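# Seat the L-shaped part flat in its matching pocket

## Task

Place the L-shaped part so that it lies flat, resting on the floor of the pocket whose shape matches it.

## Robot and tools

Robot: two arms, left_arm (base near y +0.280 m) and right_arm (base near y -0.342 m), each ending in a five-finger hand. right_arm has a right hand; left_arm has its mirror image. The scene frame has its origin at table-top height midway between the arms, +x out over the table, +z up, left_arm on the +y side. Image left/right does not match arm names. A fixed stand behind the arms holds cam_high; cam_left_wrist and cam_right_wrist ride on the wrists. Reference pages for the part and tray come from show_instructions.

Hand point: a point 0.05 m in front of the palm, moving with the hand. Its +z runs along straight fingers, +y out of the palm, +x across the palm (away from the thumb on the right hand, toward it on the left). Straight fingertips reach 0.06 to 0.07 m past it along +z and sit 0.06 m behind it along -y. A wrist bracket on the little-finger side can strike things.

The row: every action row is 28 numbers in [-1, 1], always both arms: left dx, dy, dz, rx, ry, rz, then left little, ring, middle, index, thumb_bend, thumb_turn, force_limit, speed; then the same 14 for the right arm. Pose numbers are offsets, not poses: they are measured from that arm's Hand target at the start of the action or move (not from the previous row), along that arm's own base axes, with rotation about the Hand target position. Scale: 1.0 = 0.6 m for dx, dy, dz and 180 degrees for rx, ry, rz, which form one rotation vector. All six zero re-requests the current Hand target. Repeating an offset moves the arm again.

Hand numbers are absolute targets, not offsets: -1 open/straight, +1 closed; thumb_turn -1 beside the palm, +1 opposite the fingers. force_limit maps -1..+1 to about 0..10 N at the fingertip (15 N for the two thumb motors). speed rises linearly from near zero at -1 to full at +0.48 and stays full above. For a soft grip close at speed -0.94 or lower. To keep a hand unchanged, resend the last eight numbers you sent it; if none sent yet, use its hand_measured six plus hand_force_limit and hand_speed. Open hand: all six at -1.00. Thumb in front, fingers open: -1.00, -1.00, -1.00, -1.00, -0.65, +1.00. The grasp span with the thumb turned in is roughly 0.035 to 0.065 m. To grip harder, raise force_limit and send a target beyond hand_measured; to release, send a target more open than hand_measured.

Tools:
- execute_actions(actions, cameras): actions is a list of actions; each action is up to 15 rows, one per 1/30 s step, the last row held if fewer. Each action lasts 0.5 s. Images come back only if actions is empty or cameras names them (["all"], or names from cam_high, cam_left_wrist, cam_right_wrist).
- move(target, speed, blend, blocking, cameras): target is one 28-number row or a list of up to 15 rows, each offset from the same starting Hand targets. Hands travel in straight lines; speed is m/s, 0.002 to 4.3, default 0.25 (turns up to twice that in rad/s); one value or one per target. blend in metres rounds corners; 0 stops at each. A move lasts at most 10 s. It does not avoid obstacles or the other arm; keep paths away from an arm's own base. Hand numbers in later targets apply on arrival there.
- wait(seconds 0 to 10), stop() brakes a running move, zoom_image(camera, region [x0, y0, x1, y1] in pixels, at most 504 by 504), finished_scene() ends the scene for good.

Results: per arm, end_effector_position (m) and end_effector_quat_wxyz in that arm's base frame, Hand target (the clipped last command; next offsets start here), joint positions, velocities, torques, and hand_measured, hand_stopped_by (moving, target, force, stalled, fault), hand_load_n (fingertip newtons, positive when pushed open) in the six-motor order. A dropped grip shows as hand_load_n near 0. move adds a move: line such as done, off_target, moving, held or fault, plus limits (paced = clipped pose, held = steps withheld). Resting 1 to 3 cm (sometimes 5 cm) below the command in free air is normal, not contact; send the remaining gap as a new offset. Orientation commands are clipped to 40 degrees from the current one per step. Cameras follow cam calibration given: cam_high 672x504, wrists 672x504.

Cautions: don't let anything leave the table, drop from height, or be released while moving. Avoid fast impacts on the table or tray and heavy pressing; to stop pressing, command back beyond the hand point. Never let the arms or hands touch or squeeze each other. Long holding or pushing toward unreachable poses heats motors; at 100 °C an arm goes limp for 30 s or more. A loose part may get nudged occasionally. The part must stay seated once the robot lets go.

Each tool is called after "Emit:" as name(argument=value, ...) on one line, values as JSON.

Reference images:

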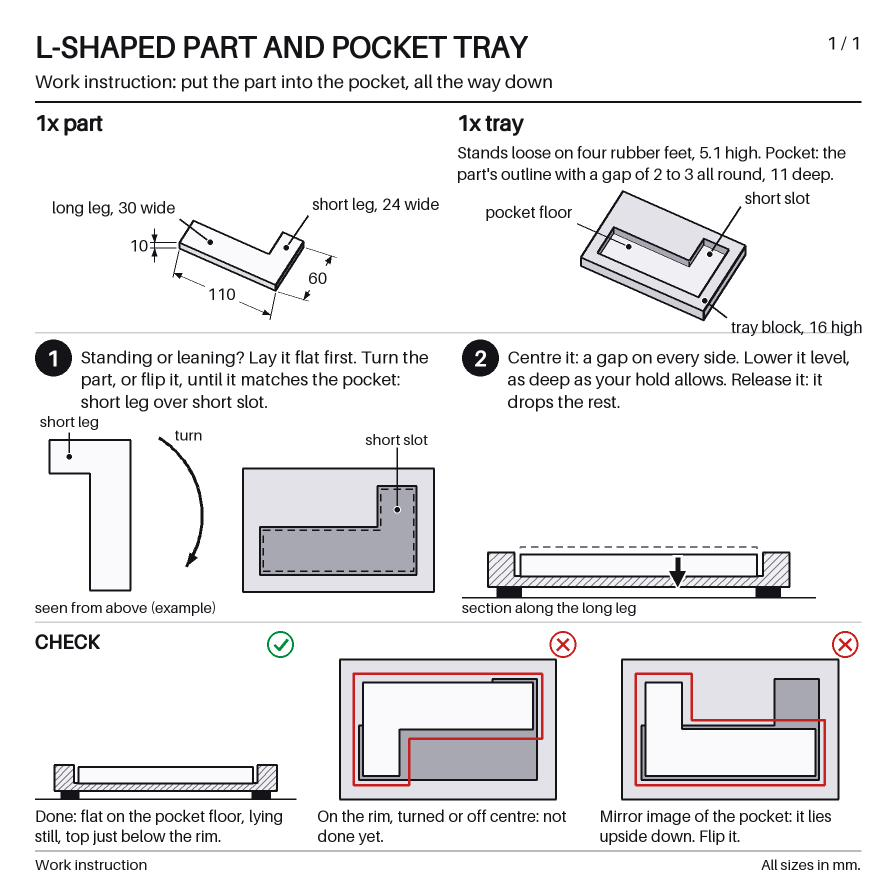

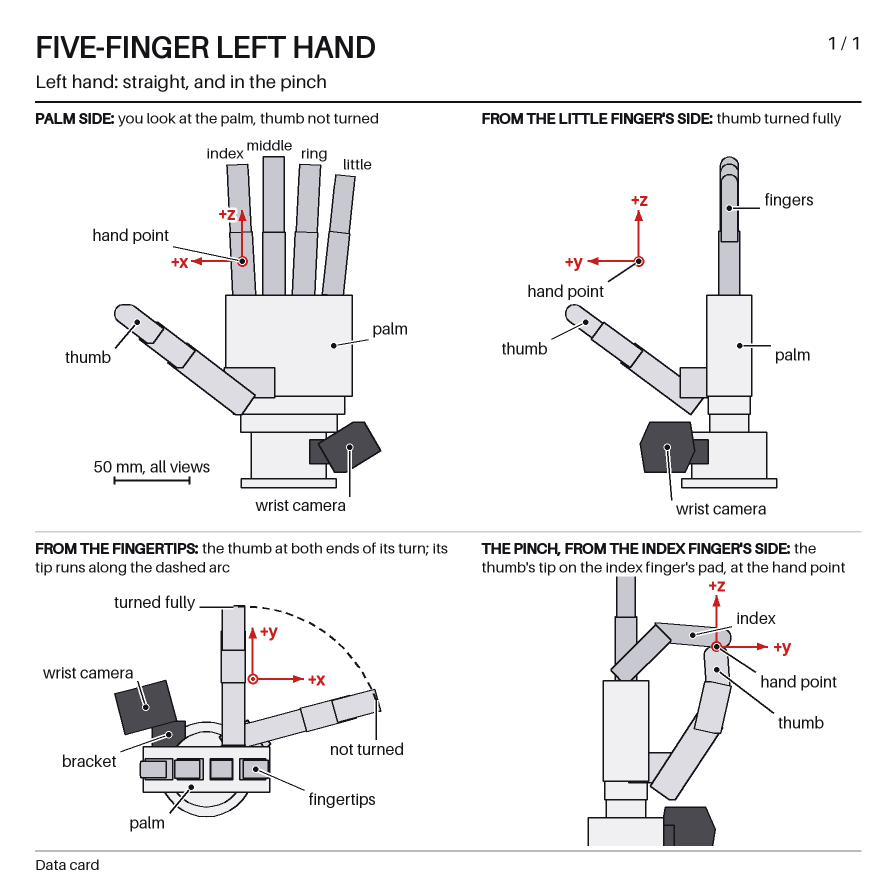

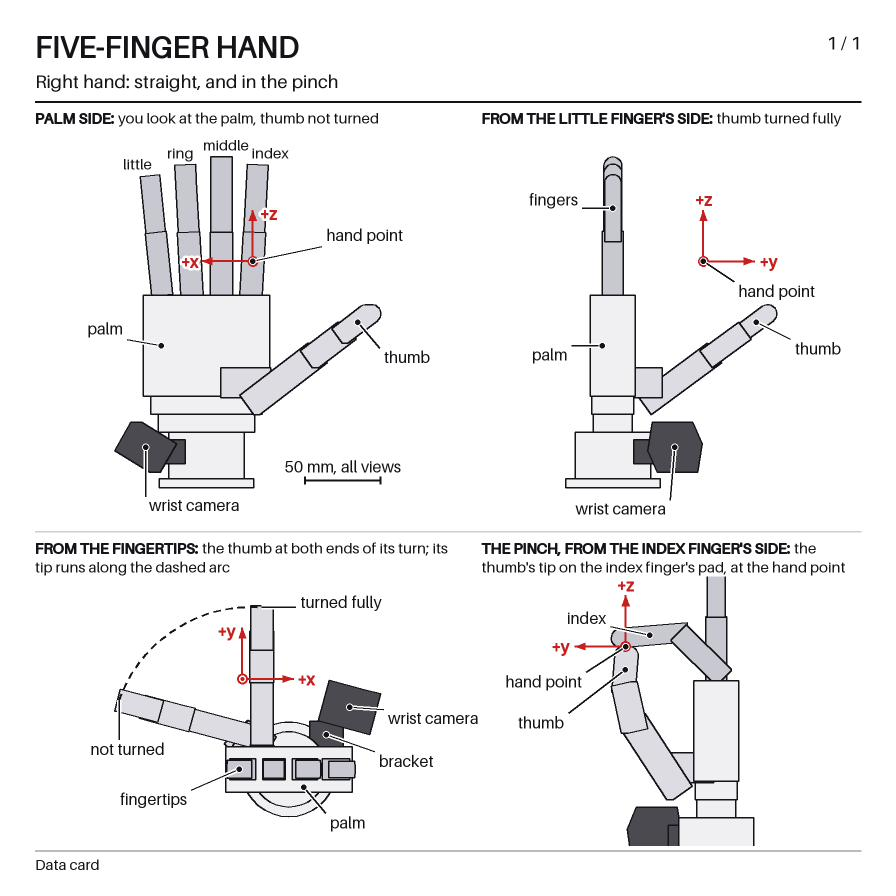

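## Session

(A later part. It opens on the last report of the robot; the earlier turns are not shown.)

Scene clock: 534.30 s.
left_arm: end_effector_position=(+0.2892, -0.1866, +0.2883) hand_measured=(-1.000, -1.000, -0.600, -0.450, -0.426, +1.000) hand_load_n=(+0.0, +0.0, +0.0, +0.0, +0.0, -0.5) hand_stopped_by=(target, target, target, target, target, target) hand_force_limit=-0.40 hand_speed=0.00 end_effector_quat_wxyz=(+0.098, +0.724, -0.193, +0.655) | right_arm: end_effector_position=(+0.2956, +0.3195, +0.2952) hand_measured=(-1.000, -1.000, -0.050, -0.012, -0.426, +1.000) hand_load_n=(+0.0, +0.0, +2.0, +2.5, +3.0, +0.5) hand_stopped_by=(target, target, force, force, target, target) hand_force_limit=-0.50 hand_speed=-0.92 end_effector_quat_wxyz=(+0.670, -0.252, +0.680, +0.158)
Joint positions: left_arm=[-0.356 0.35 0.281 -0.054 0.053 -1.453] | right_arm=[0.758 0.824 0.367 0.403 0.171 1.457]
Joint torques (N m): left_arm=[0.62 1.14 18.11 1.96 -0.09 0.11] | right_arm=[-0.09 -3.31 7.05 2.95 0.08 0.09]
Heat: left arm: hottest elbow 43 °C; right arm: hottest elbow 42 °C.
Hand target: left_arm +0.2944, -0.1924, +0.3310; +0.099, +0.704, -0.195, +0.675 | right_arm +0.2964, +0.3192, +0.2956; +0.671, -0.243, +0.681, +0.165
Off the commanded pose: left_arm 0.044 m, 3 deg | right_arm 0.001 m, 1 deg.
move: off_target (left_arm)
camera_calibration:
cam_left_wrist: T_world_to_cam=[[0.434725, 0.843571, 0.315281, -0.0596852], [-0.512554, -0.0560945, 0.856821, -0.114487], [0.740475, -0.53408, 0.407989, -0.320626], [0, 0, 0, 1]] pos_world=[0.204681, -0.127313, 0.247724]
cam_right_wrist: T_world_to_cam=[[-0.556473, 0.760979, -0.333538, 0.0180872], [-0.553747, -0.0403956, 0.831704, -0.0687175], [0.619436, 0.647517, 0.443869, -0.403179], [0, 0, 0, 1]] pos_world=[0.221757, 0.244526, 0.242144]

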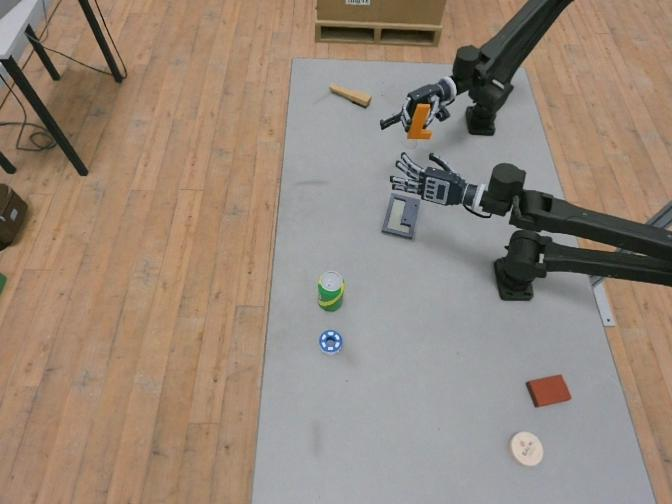

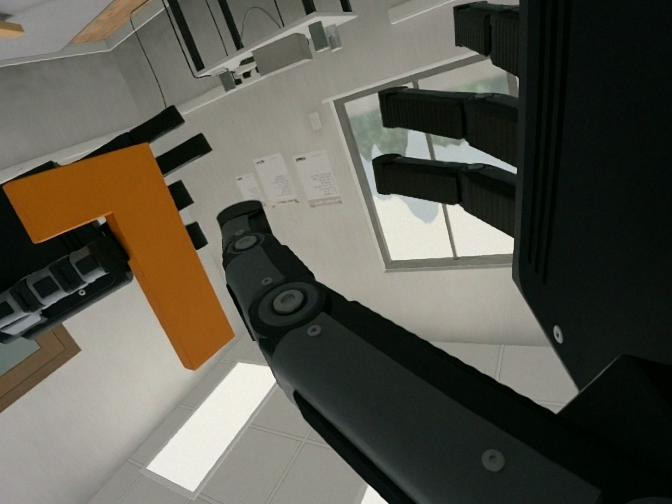

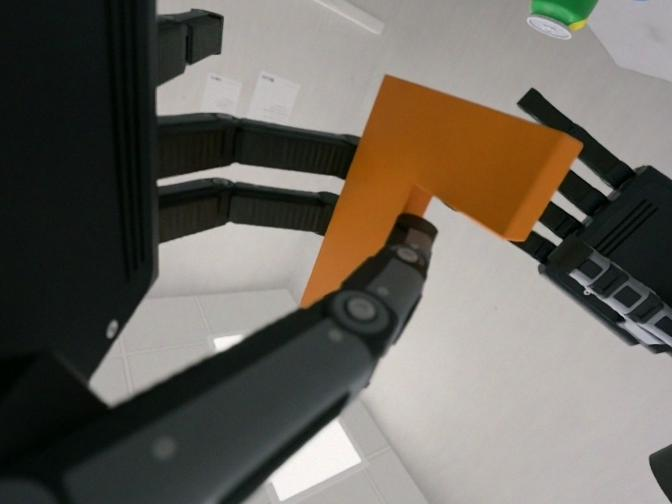

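Emit:
move(target=[0.1667,0,0,0,0,0,-1,-1,-0.6,-0.45,-0.425,1,-0.4,0,0.1667,0.004,0,0,0,0,-1,-1,0.15,0.25,-0.425,1,-0.5,-0.92], speed=0.15, cameras=["all"])

Emit:
zoom_image(camera="cam_high", region=[320, 60, 460, 205])

Scene clock: 548.87 s.
left_arm: end_effector_position=(+0.3794, -0.1885, +0.2911) hand_measured=(-1.000, -1.000, -0.600, -0.450, -0.426, +1.000) hand_load_n=(+0.0, +0.0, +0.0, +0.0, +0.0, -0.5) hand_stopped_by=(target, target, target, target, target, target) hand_force_limit=-0.40 hand_speed=0.00 end_effector_quat_wxyz=(+0.103, +0.728, -0.194, +0.649) | right_arm: end_effector_position=(+0.3827, +0.3166, +0.2664) hand_measured=(-1.000, -1.000, -0.050, -0.012, -0.426, +1.000) hand_load_n=(+0.0, +0.0, +2.0, +2.5, +3.0, +0.5) hand_stopped_by=(target, target, force, force, target, target) hand_force_limit=-0.50 hand_speed=-0.92 end_effector_quat_wxyz=(+0.651, -0.254, +0.698, +0.159)
Joint positions: left_arm=[-0.222 0.794 0.407 0.247 0.194 -1.44] | right_arm=[0.549 1.128 0.477 0.548 -0.039 1.457]
Joint torques (N m): left_arm=[1.26 -2.02 16.83 2.93 -0.01 0.09] | right_arm=[-0.67 -5.42 10.15 2.92 -0.2 0.01]
Heat: left arm: hottest elbow 46 °C; right arm: hottest elbow 42 °C.
Hand target: left_arm +0.3944, -0.1924, +0.3312; +0.099, +0.704, -0.195, +0.675 | right_arm +0.3965, +0.3215, +0.2955; +0.671, -0.243, +0.681, +0.165
Off the commanded pose: left_arm 0.043 m, 4 deg | right_arm 0.033 m, 3 deg.
move: off_target (left_arm, right_arm)
camera_calibration:
cam_left_wrist: T_world_to_cam=[[0.445685, 0.840828, 0.3072, -0.100458], [-0.499625, -0.0511051, 0.864733, -0.0770891], [0.742792, -0.538884, 0.397322, -0.388304], [0, 0, 0, 1]] pos_world=[0.294686, -0.128722, 0.251804]
cam_right_wrist: T_world_to_cam=[[-0.573107, 0.754941, -0.318769, 0.0635298], [-0.511713, -0.0258531, 0.858768, -0.0245578], [0.640077, 0.655283, 0.401129, -0.441365], [0, 0, 0, 1]] pos_world=[0.30635, 0.240623, 0.218385]

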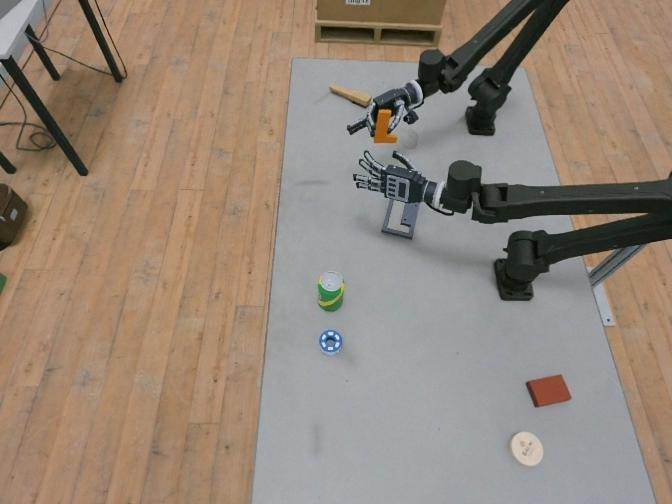

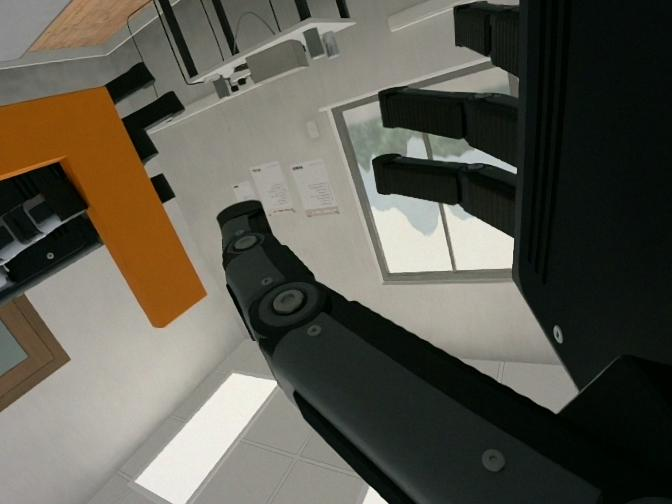

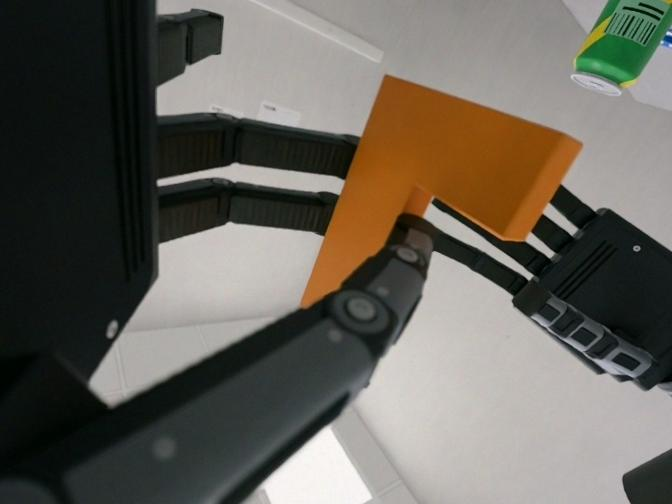

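Scaled by 3.476 from the camera's 672x504 image, which has a finer 960x720 frame.

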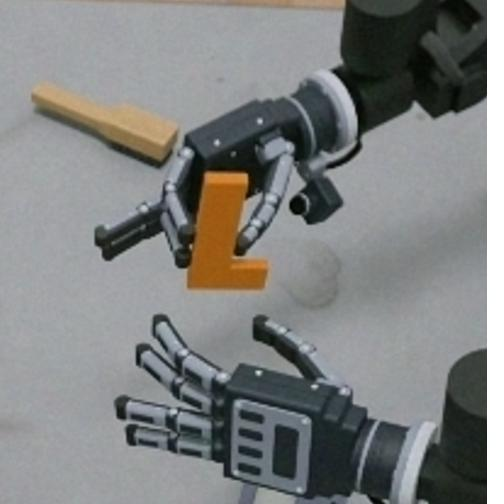

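Emit:
move(target=[0.006,-0.061,0.041,0,-0.022,0,-1,-1,-0.6,-0.45,-0.425,1,-0.4,0,0,0,0,0,0,0,-1,-1,0.15,0.25,-0.425,1,-0.5,-0.92], speed=0.12, cameras=["all"])

Emit:
zoom_image(camera="cam_high", region=[320, 60, 460, 205])

Scene clock: 631.60 s.
left_arm: end_effector_position=(+0.3862, -0.2204, +0.3151) hand_measured=(-1.000, -1.000, -0.600, -0.450, -0.426, +1.000) hand_load_n=(+0.0, +0.0, +0.0, +0.0, +0.0, -0.5) hand_stopped_by=(target, target, target, target, target, target) hand_force_limit=-0.40 hand_speed=0.00 end_effector_quat_wxyz=(+0.092, +0.706, -0.198, +0.674) | right_arm: end_effector_position=(+0.3827, +0.3166, +0.2662) hand_measured=(-1.000, -1.000, -0.050, -0.012, -0.426, +1.000) hand_load_n=(+0.0, +0.0, +2.0, +2.5, +3.0, +0.5) hand_stopped_by=(target, target, force, force, target, target) hand_force_limit=-0.50 hand_speed=-0.92 end_effector_quat_wxyz=(+0.651, -0.254, +0.698, +0.159)
Joint positions: left_arm=[-0.346 0.84 0.452 0.313 0.062 -1.429] | right_arm=[0.549 1.129 0.477 0.548 -0.039 1.457]
Joint torques (N m): left_arm=[0.67 -2.49 16.83 2.93 -0.08 0.1] | right_arm=[-0.79 -6.24 10.19 3.03 -0.21 0.01]
Motor temperatures (°C): left_arm=[34 25 57 29 30 24] | right_arm=[32 32 49 30 25 28]
Heat: left arm: hottest elbow 57 °C; right arm: hottest elbow 49 °C.
Hand target: left_arm +0.3981, -0.2290, +0.3557; +0.092, +0.681, -0.199, +0.699 | right_arm +0.3965, +0.3215, +0.2954; +0.671, -0.243, +0.681, +0.165
Off the commanded pose: left_arm 0.043 m, 4 deg | right_arm 0.033 m, 3 deg.
move: off_target (left_arm, right_arm)
camera_calibration:
cam_left_wrist: T_world_to_cam=[[0.418123, 0.841297, 0.342626, -0.0844192], [-0.558769, -0.0591815, 0.827209, -0.0632673], [0.716206, -0.537324, 0.445346, -0.424695], [0, 0, 0, 1]] pos_world=[0.304115, -0.160921, 0.270395]
cam_right_wrist: T_world_to_cam=[[-0.573263, 0.754859, -0.318682, 0.0635465], [-0.511423, -0.0257673, 0.858943, -0.0246197], [0.640169, 0.655381, 0.400824, -0.44131], [0, 0, 0, 1]] pos_world=[0.30635, 0.240623, 0.218285]

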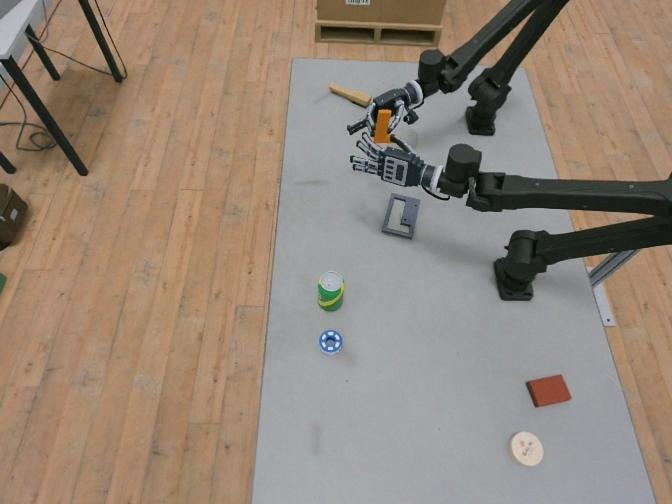

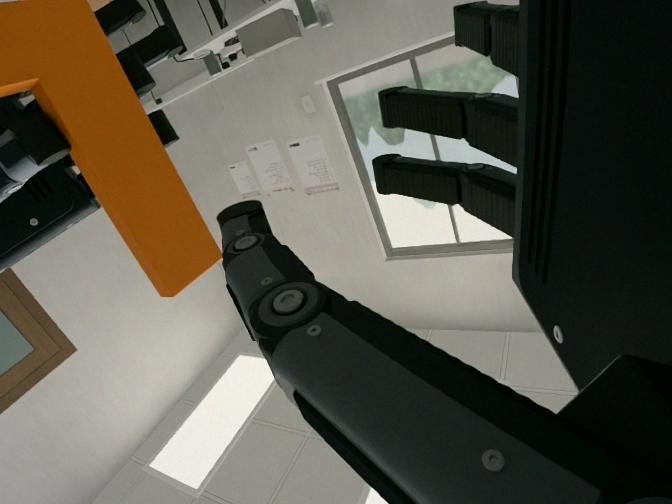

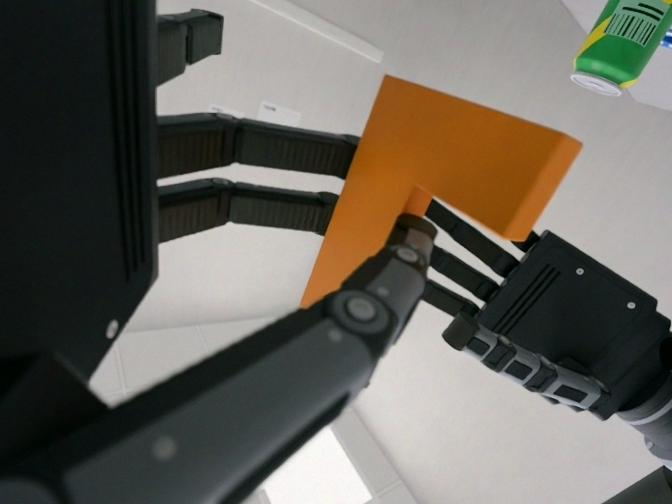

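Scaled by 3.476 from the camera's 672x504 image, which has a finer 960x720 frame.

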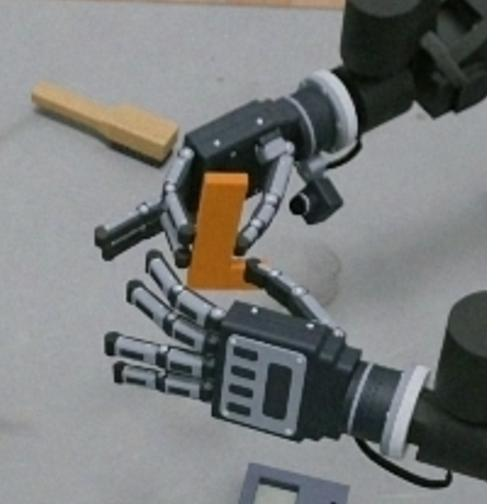

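Emit:
zoom_image(camera="cam_left_wrist", region=[0, 0, 400, 320])

Scaled by 1.260 from the camera's 672x504 image, which has a finer 960x720 frame.

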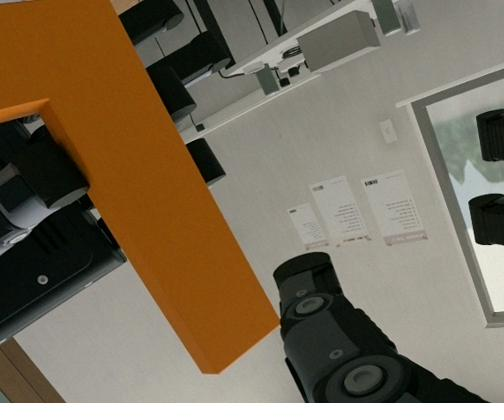

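Emit:
zoom_image(camera="cam_left_wrist", region=[130, 190, 270, 310])

Scaled by 3.600 from the camera's 672x504 image, which has a finer 960x720 frame.

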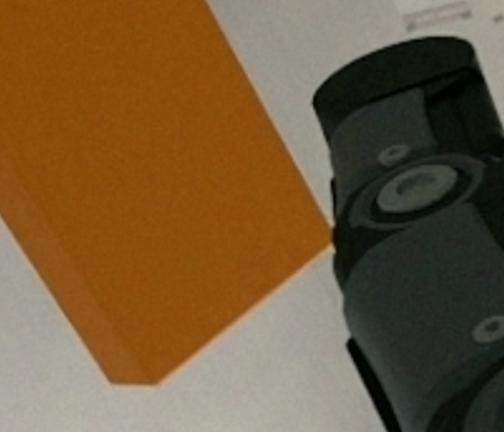

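Emit:
move(target=[-0.01,-0.0493,0.0065,0,0,0,-1,-1,-0.6,-0.45,-0.55,1,-0.4,0,0,0,0,0,0,0,-1,-1,0.15,0.25,-0.425,1,-0.5,-0.92], speed=0.1, cameras=["all"])

Emit:
zoom_image(camera="cam_left_wrist", region=[60, 80, 410, 340])

Emit:
zoom_image(camera="cam_high", region=[330, 70, 450, 190])

Scene clock: 692.77 s.
left_arm: end_effector_position=(+0.3809, -0.2487, +0.3190) hand_measured=(-1.000, -1.000, -0.600, -0.450, -0.550, +1.000) hand_load_n=(+0.0, +0.0, +0.0, +0.0, +0.0, -0.5) hand_stopped_by=(target, target, target, target, target, target) hand_force_limit=-0.40 hand_speed=0.00 end_effector_quat_wxyz=(+0.089, +0.705, -0.201, +0.675) | right_arm: end_effector_position=(+0.3827, +0.3166, +0.2662) hand_measured=(-1.000, -1.000, -0.050, -0.012, -0.426, +1.000) hand_load_n=(-0.5, +0.0, +2.0, +3.0, +2.5, +0.5) hand_stopped_by=(target, target, force, force, target, target) hand_force_limit=-0.50 hand_speed=-0.92 end_effector_quat_wxyz=(+0.651, -0.254, +0.698, +0.159)
Joint positions: left_arm=[-0.458 0.858 0.471 0.313 -0.05 -1.428] | right_arm=[0.549 1.129 0.477 0.548 -0.039 1.457]
Joint torques (N m): left_arm=[0.73 -2.73 16.81 2.92 -0.1 0.1] | right_arm=[-0.62 -6.01 10.18 2.96 -0.19 0]
Motor temperatures (°C): left_arm=[34 25 63 29 30 24] | right_arm=[32 32 51 30 25 28]
Heat: left arm: hottest elbow 63 °C; right arm: hottest elbow 51 °C.
Hand target: left_arm +0.3921, -0.2586, +0.3596; +0.092, +0.681, -0.198, +0.699 | right_arm +0.3965, +0.3215, +0.2954; +0.671, -0.243, +0.681, +0.165
Off the commanded pose: left_arm 0.043 m, 4 deg | right_arm 0.033 m, 3 deg.
move: off_target (left_arm, right_arm)
camera_calibration:
cam_left_wrist: T_world_to_cam=[[0.416775, 0.838558, 0.350884, -0.0625175], [-0.562523, -0.0652941, 0.824199, -0.0701987], [0.714049, -0.540886, 0.444495, -0.437563], [0, 0, 0, 1]] pos_world=[0.299009, -0.188831, 0.274289]
cam_right_wrist: T_world_to_cam=[[-0.573263, 0.754859, -0.318682, 0.0635465], [-0.511423, -0.0257673, 0.858943, -0.0246197], [0.640169, 0.655381, 0.400824, -0.44131], [0, 0, 0, 1]] pos_world=[0.30635, 0.240623, 0.218285]

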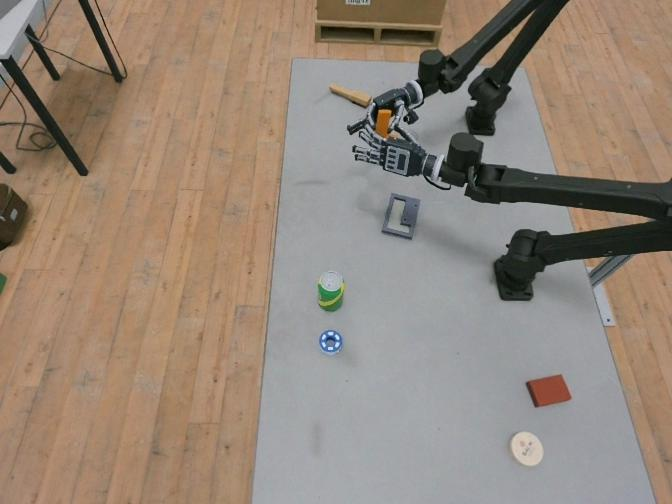

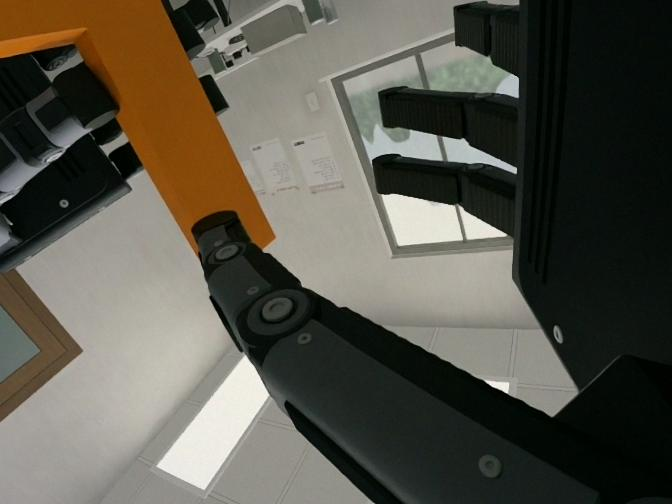

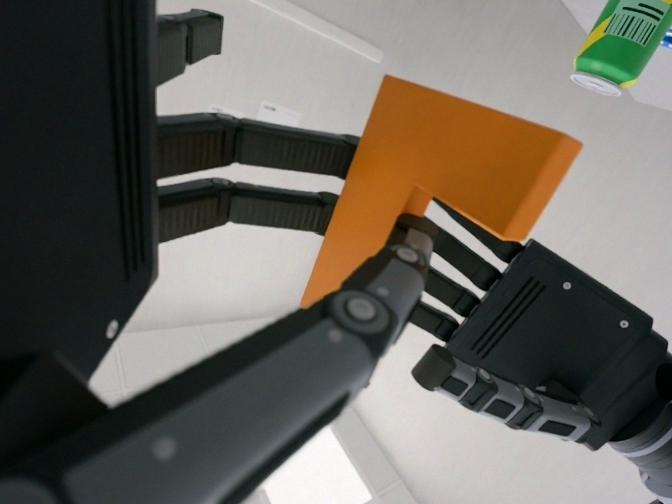

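Scaled by 1.440 from the camera's 672x504 image, which has a finer 960x720 frame.

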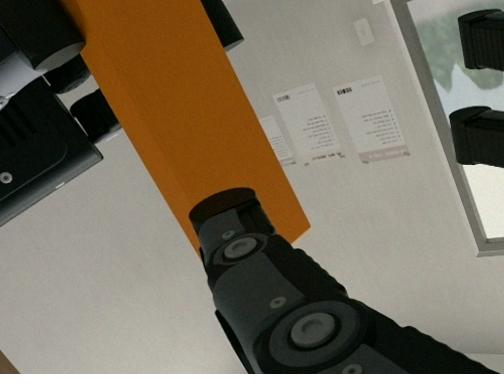

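Scaled by 4.200 from the camera's 672x504 image, which has a finer 960x720 frame.

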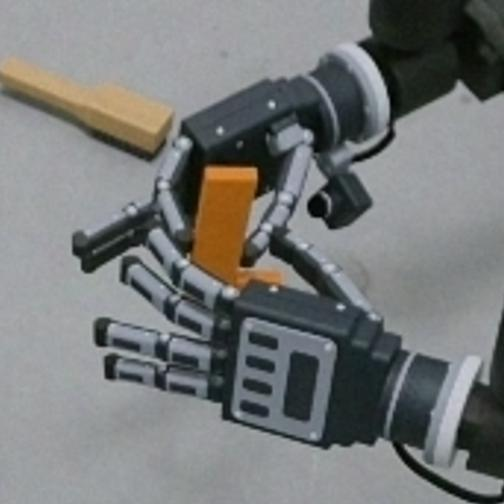

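Emit:
move(target=[0,-0.03,-0.0033,0,0,0,-1,-1,-0.6,-0.45,-0.55,1,-0.4,0,0,0,0,0,0,0,-1,-1,0.15,0.25,-0.425,1,-0.5,-0.92], speed=0.08, cameras=["all"])

Emit:
zoom_image(camera="cam_left_wrist", region=[60, 80, 410, 340])

Emit:
zoom_image(camera="cam_high", region=[330, 70, 450, 190])

Scene clock: 712.47 s.
left_arm: end_effector_position=(+0.3808, -0.2656, +0.3178) hand_measured=(-1.000, -1.000, -0.600, -0.450, -0.550, +1.000) hand_load_n=(+0.0, +0.0, +0.0, +0.0, +0.0, -0.5) hand_stopped_by=(target, target, target, target, target, target) hand_force_limit=-0.40 hand_speed=0.00 end_effector_quat_wxyz=(+0.087, +0.704, -0.202, +0.675) | right_arm: end_effector_position=(+0.3827, +0.3166, +0.2662) hand_measured=(-1.000, -1.000, -0.050, -0.012, -0.426, +1.000) hand_load_n=(+0.0, +0.0, +2.0, +2.5, +3.0, +0.5) hand_stopped_by=(target, target, force, force, target, target) hand_force_limit=-0.50 hand_speed=-0.92 end_effector_quat_wxyz=(+0.651, -0.254, +0.698, +0.159)
Joint positions: left_arm=[-0.516 0.891 0.483 0.335 -0.108 -1.428] | right_arm=[0.549 1.129 0.477 0.548 -0.039 1.457]
Joint torques (N m): left_arm=[0.67 -2.55 16.69 2.92 -0.1 0.11] | right_arm=[-0.79 -6.24 10.15 3 -0.2 0]
Motor temperatures (°C): left_arm=[34 25 63 29 30 24] | right_arm=[32 32 51 30 25 28]
Heat: left arm: hottest elbow 63 °C; right arm: hottest elbow 51 °C.
Hand target: left_arm +0.3921, -0.2766, +0.3578; +0.092, +0.681, -0.198, +0.699 | right_arm +0.3965, +0.3215, +0.2954; +0.671, -0.243, +0.681, +0.165
Off the commanded pose: left_arm 0.043 m, 4 deg | right_arm 0.033 m, 3 deg.
move: off_target (left_arm, right_arm)
camera_calibration:
cam_left_wrist: T_world_to_cam=[[0.415887, 0.837308, 0.354898, -0.0491743], [-0.565051, -0.067861, 0.82226, -0.0695436], [0.712569, -0.542503, 0.4449, -0.446061], [0, 0, 0, 1]] pos_world=[0.299005, -0.205535, 0.273087]
cam_right_wrist: T_world_to_cam=[[-0.573263, 0.754859, -0.318682, 0.0635465], [-0.511423, -0.0257673, 0.858943, -0.0246197], [0.640169, 0.655381, 0.400824, -0.44131], [0, 0, 0, 1]] pos_world=[0.30635, 0.240623, 0.218285]

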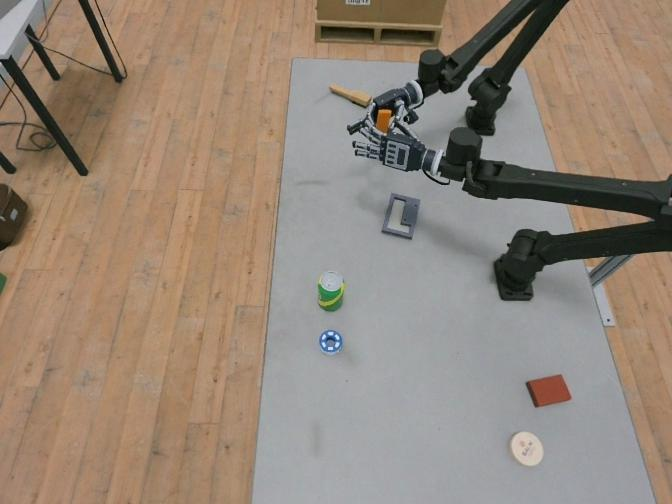

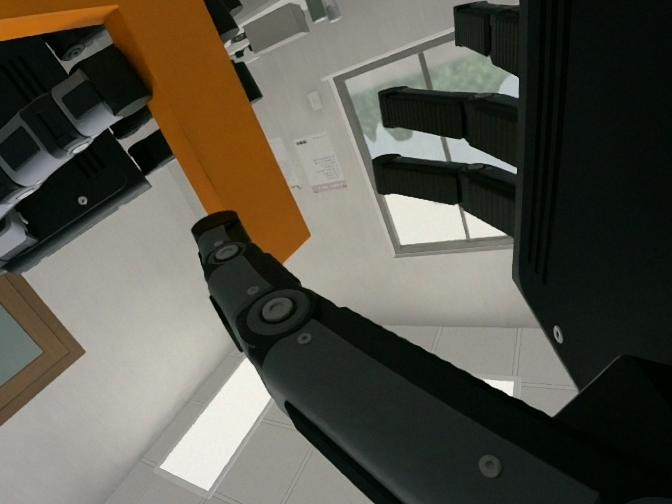

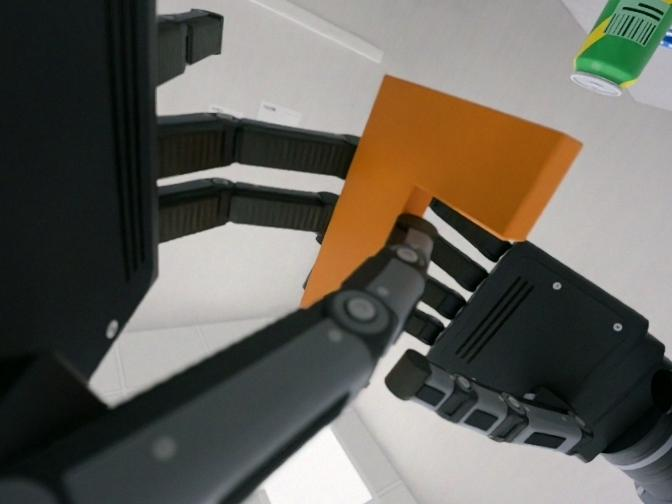

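Scaled by 1.440 from the camera's 672x504 image, which has a finer 960x720 frame.

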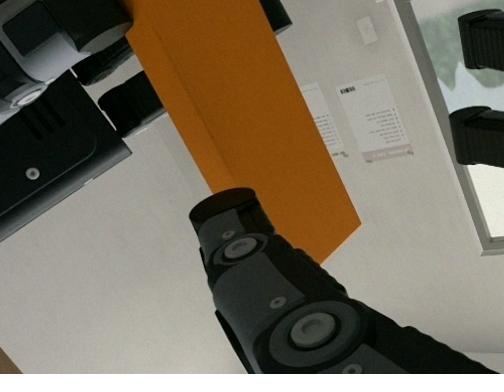

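Scaled by 4.200 from the camera's 672x504 image, which has a finer 960x720 frame.

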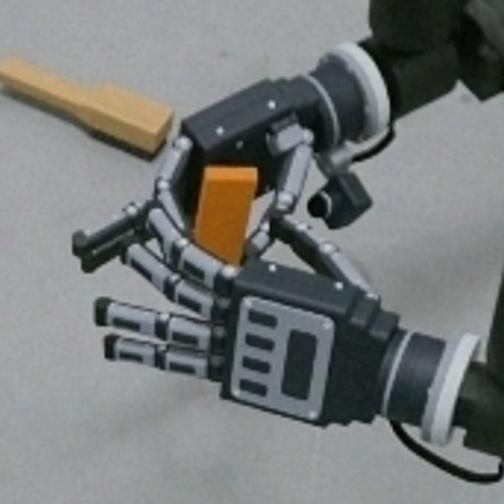

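Emit:
zoom_image(camera="cam_right_wrist", region=[220, 80, 480, 330])

Scaled by 1.938 from the camera's 672x504 image, which has a finer 960x720 frame.

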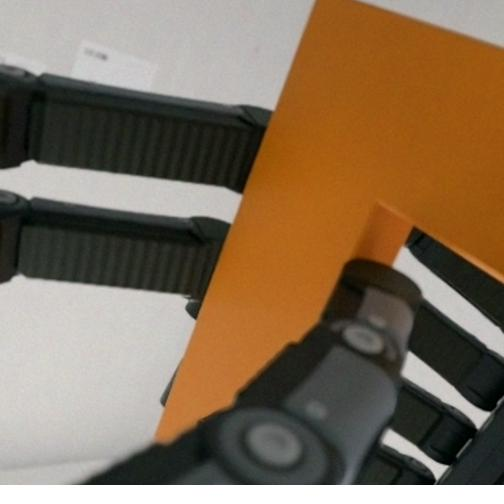

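Emit:
move(target=[0,-0.004,0.014,0,0,0,-1,-1,-0.6,-0.45,-0.55,1,-0.4,0,0,0,0,0,0,0,-1,-1,0.15,0.25,-0.425,1,-0.5,-0.92], speed=0.08, cameras=["all"])

Emit:
zoom_image(camera="cam_right_wrist", region=[220, 80, 480, 330])

Emit:
zoom_image(camera="cam_left_wrist", region=[60, 80, 410, 340])

Scene clock: 732.37 s.
left_arm: end_effector_position=(+0.3829, -0.2687, +0.3306) hand_measured=(-1.000, -1.000, -0.600, -0.450, -0.550, +1.000) hand_load_n=(+0.0, +0.0, +0.0, +0.0, +0.0, -0.5) hand_stopped_by=(target, target, target, target, target, target) hand_force_limit=-0.40 hand_speed=0.00 end_effector_quat_wxyz=(+0.089, +0.698, -0.199, +0.682) | right_arm: end_effector_position=(+0.3827, +0.3166, +0.2662) hand_measured=(-1.000, -1.000, -0.050, -0.012, -0.426, +1.000) hand_load_n=(+0.0, +0.0, +2.0, +2.5, +3.0, +0.5) hand_stopped_by=(target, target, force, force, target, target) hand_force_limit=-0.50 hand_speed=-0.92 end_effector_quat_wxyz=(+0.651, -0.254, +0.698, +0.159)
Joint positions: left_arm=[-0.523 0.892 0.505 0.333 -0.115 -1.428] | right_arm=[0.549 1.129 0.477 0.548 -0.039 1.457]
Joint torques (N m): left_arm=[0.67 -3.25 16.7 1.88 -0.11 0.1] | right_arm=[-0.5 -6.07 10.19 2.97 -0.22 0]
Motor temperatures (°C): left_arm=[34 25 62 29 30 24] | right_arm=[32 32 52 30 25 28]
Heat: left arm: hottest elbow 62 °C; right arm: hottest elbow 52 °C.
Hand target: left_arm +0.3922, -0.2789, +0.3662; +0.092, +0.681, -0.198, +0.699 | right_arm +0.3965, +0.3215, +0.2954; +0.671, -0.243, +0.681, +0.165
Off the commanded pose: left_arm 0.038 m, 3 deg | right_arm 0.033 m, 3 deg.
move: off_target (left_arm, right_arm)
camera_calibration:
cam_left_wrist: T_world_to_cam=[[0.40939, 0.840782, 0.354239, -0.0483396], [-0.578406, -0.0610921, 0.813458, -0.0691246], [0.705583, -0.537915, 0.461303, -0.456472], [0, 0, 0, 1]] pos_world=[0.301886, -0.209123, 0.283926]
cam_right_wrist: T_world_to_cam=[[-0.573263, 0.754859, -0.318682, 0.0635465], [-0.511423, -0.0257673, 0.858943, -0.0246197], [0.640169, 0.655381, 0.400824, -0.44131], [0, 0, 0, 1]] pos_world=[0.30635, 0.240623, 0.218285]

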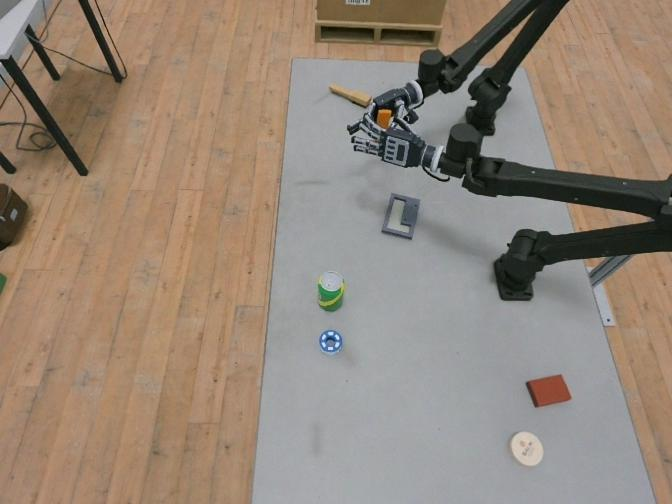

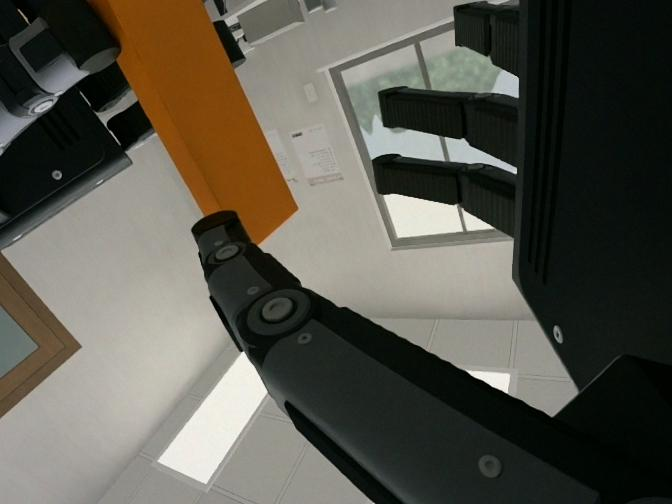

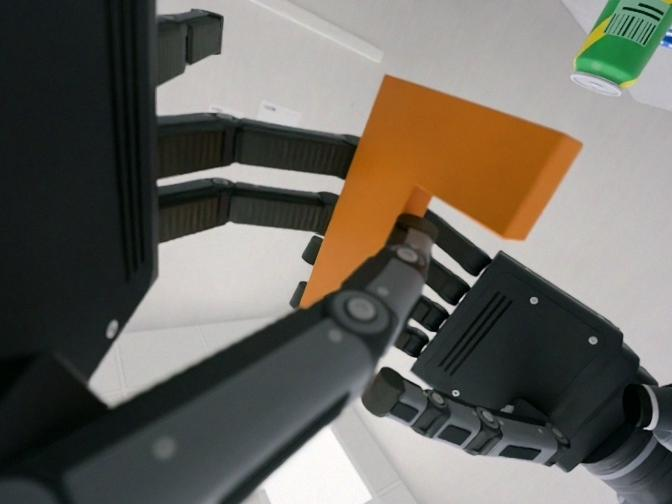

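Scaled by 1.938 from the camera's 672x504 image, which has a finer 960x720 frame.

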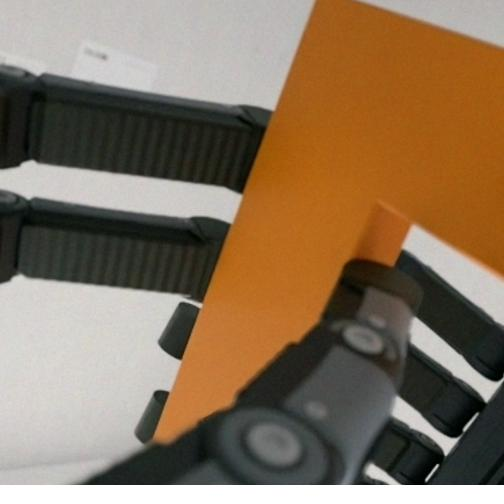

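Scaled by 1.440 from the camera's 672x504 image, which has a finer 960x720 frame.

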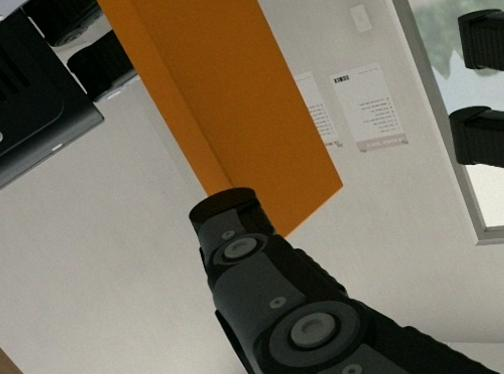

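Emit:
move(target=[0,-0.003,-0.010,0,0,0,-1,-1,-0.6,-0.45,-0.55,1,-0.4,0,0,0,0,0,0,0,-1,-1,0.15,0.25,-0.425,1,-0.5,-0.92], speed=0.08, cameras=["cam_left_wrist","cam_right_wrist"])

Emit:
zoom_image(camera="cam_right_wrist", region=[220, 80, 480, 330])

Scene clock: 738.53 s.
left_arm: end_effector_position=(+0.3835, -0.2711, +0.3264) hand_measured=(-1.000, -1.000, -0.600, -0.450, -0.550, +1.000) hand_load_n=(+0.0, +0.0, +0.0, +0.0, +0.0, +0.0) hand_stopped_by=(target, target, target, target, target, target) hand_force_limit=-0.40 hand_speed=0.00 end_effector_quat_wxyz=(+0.088, +0.701, -0.201, +0.679) | right_arm: end_effector_position=(+0.3827, +0.3166, +0.2662) hand_measured=(-1.000, -1.000, -0.050, -0.012, -0.426, +1.000) hand_load_n=(+0.0, +0.0, +2.0, +3.0, +3.0, +0.5) hand_stopped_by=(target, target, force, force, target, target) hand_force_limit=-0.50 hand_speed=-0.92 end_effector_quat_wxyz=(+0.651, -0.254, +0.698, +0.159)
Joint positions: left_arm=[-0.529 0.901 0.505 0.332 -0.121 -1.428] | right_arm=[0.549 1.129 0.477 0.548 -0.039 1.457]
Joint torques (N m): left_arm=[0.62 -3.14 15.84 2.95 -0.1 0.1] | right_arm=[-0.56 -6.24 10.19 3.03 -0.19 0.01]
Motor temperatures (°C): left_arm=[34 25 63 29 30 24] | right_arm=[32 32 52 30 25 28]
Heat: left arm: hottest elbow 63 °C; right arm: hottest elbow 52 °C.
Hand target: left_arm +0.3920, -0.2808, +0.3602; +0.092, +0.681, -0.198, +0.699 | right_arm +0.3965, +0.3215, +0.2954; +0.671, -0.243, +0.681, +0.165
Off the commanded pose: left_arm 0.036 m, 3 deg | right_arm 0.033 m, 3 deg.
move: off_target (left_arm, right_arm)
camera_calibration:
cam_left_wrist: T_world_to_cam=[[0.412579, 0.838836, 0.355152, -0.0472214], [-0.571855, -0.0649707, 0.817778, -0.0705481], [0.709055, -0.540494, 0.452887, -0.455615], [0, 0, 0, 1]] pos_world=[0.302196, -0.21123, 0.280806]
cam_right_wrist: T_world_to_cam=[[-0.573263, 0.754859, -0.318682, 0.0635465], [-0.511423, -0.0257673, 0.858943, -0.0246197], [0.640169, 0.655381, 0.400824, -0.44131], [0, 0, 0, 1]] pos_world=[0.30635, 0.240623, 0.218285]
Images, in order (width x height): cam_left_wrist 672x504, cam_right_wrist 672x504.

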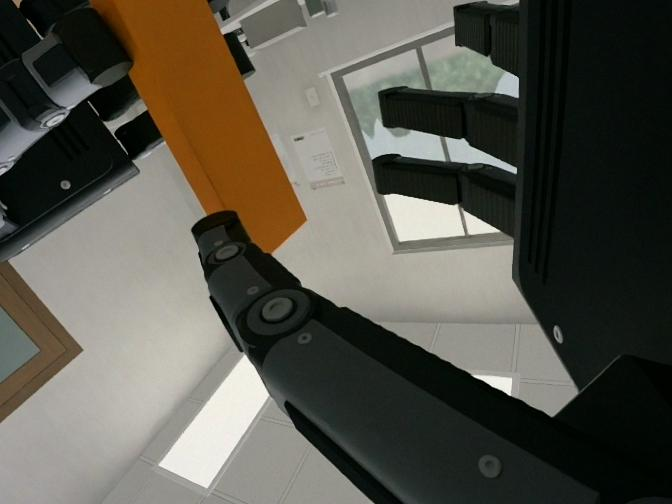

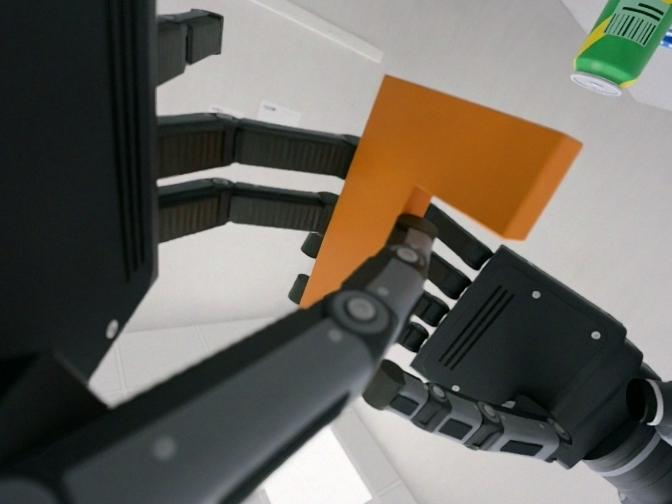

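Scaled by 1.938 from the camera's 672x504 image, which has a finer 960x720 frame.

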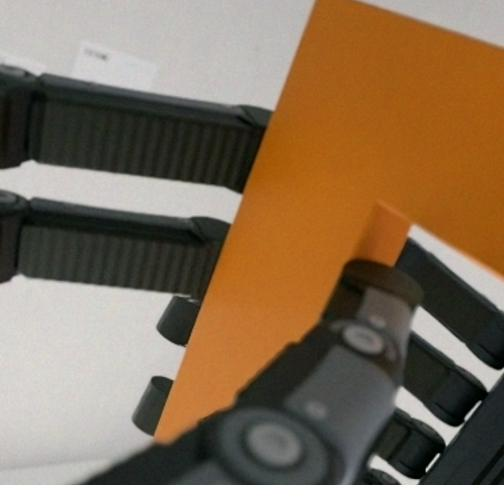

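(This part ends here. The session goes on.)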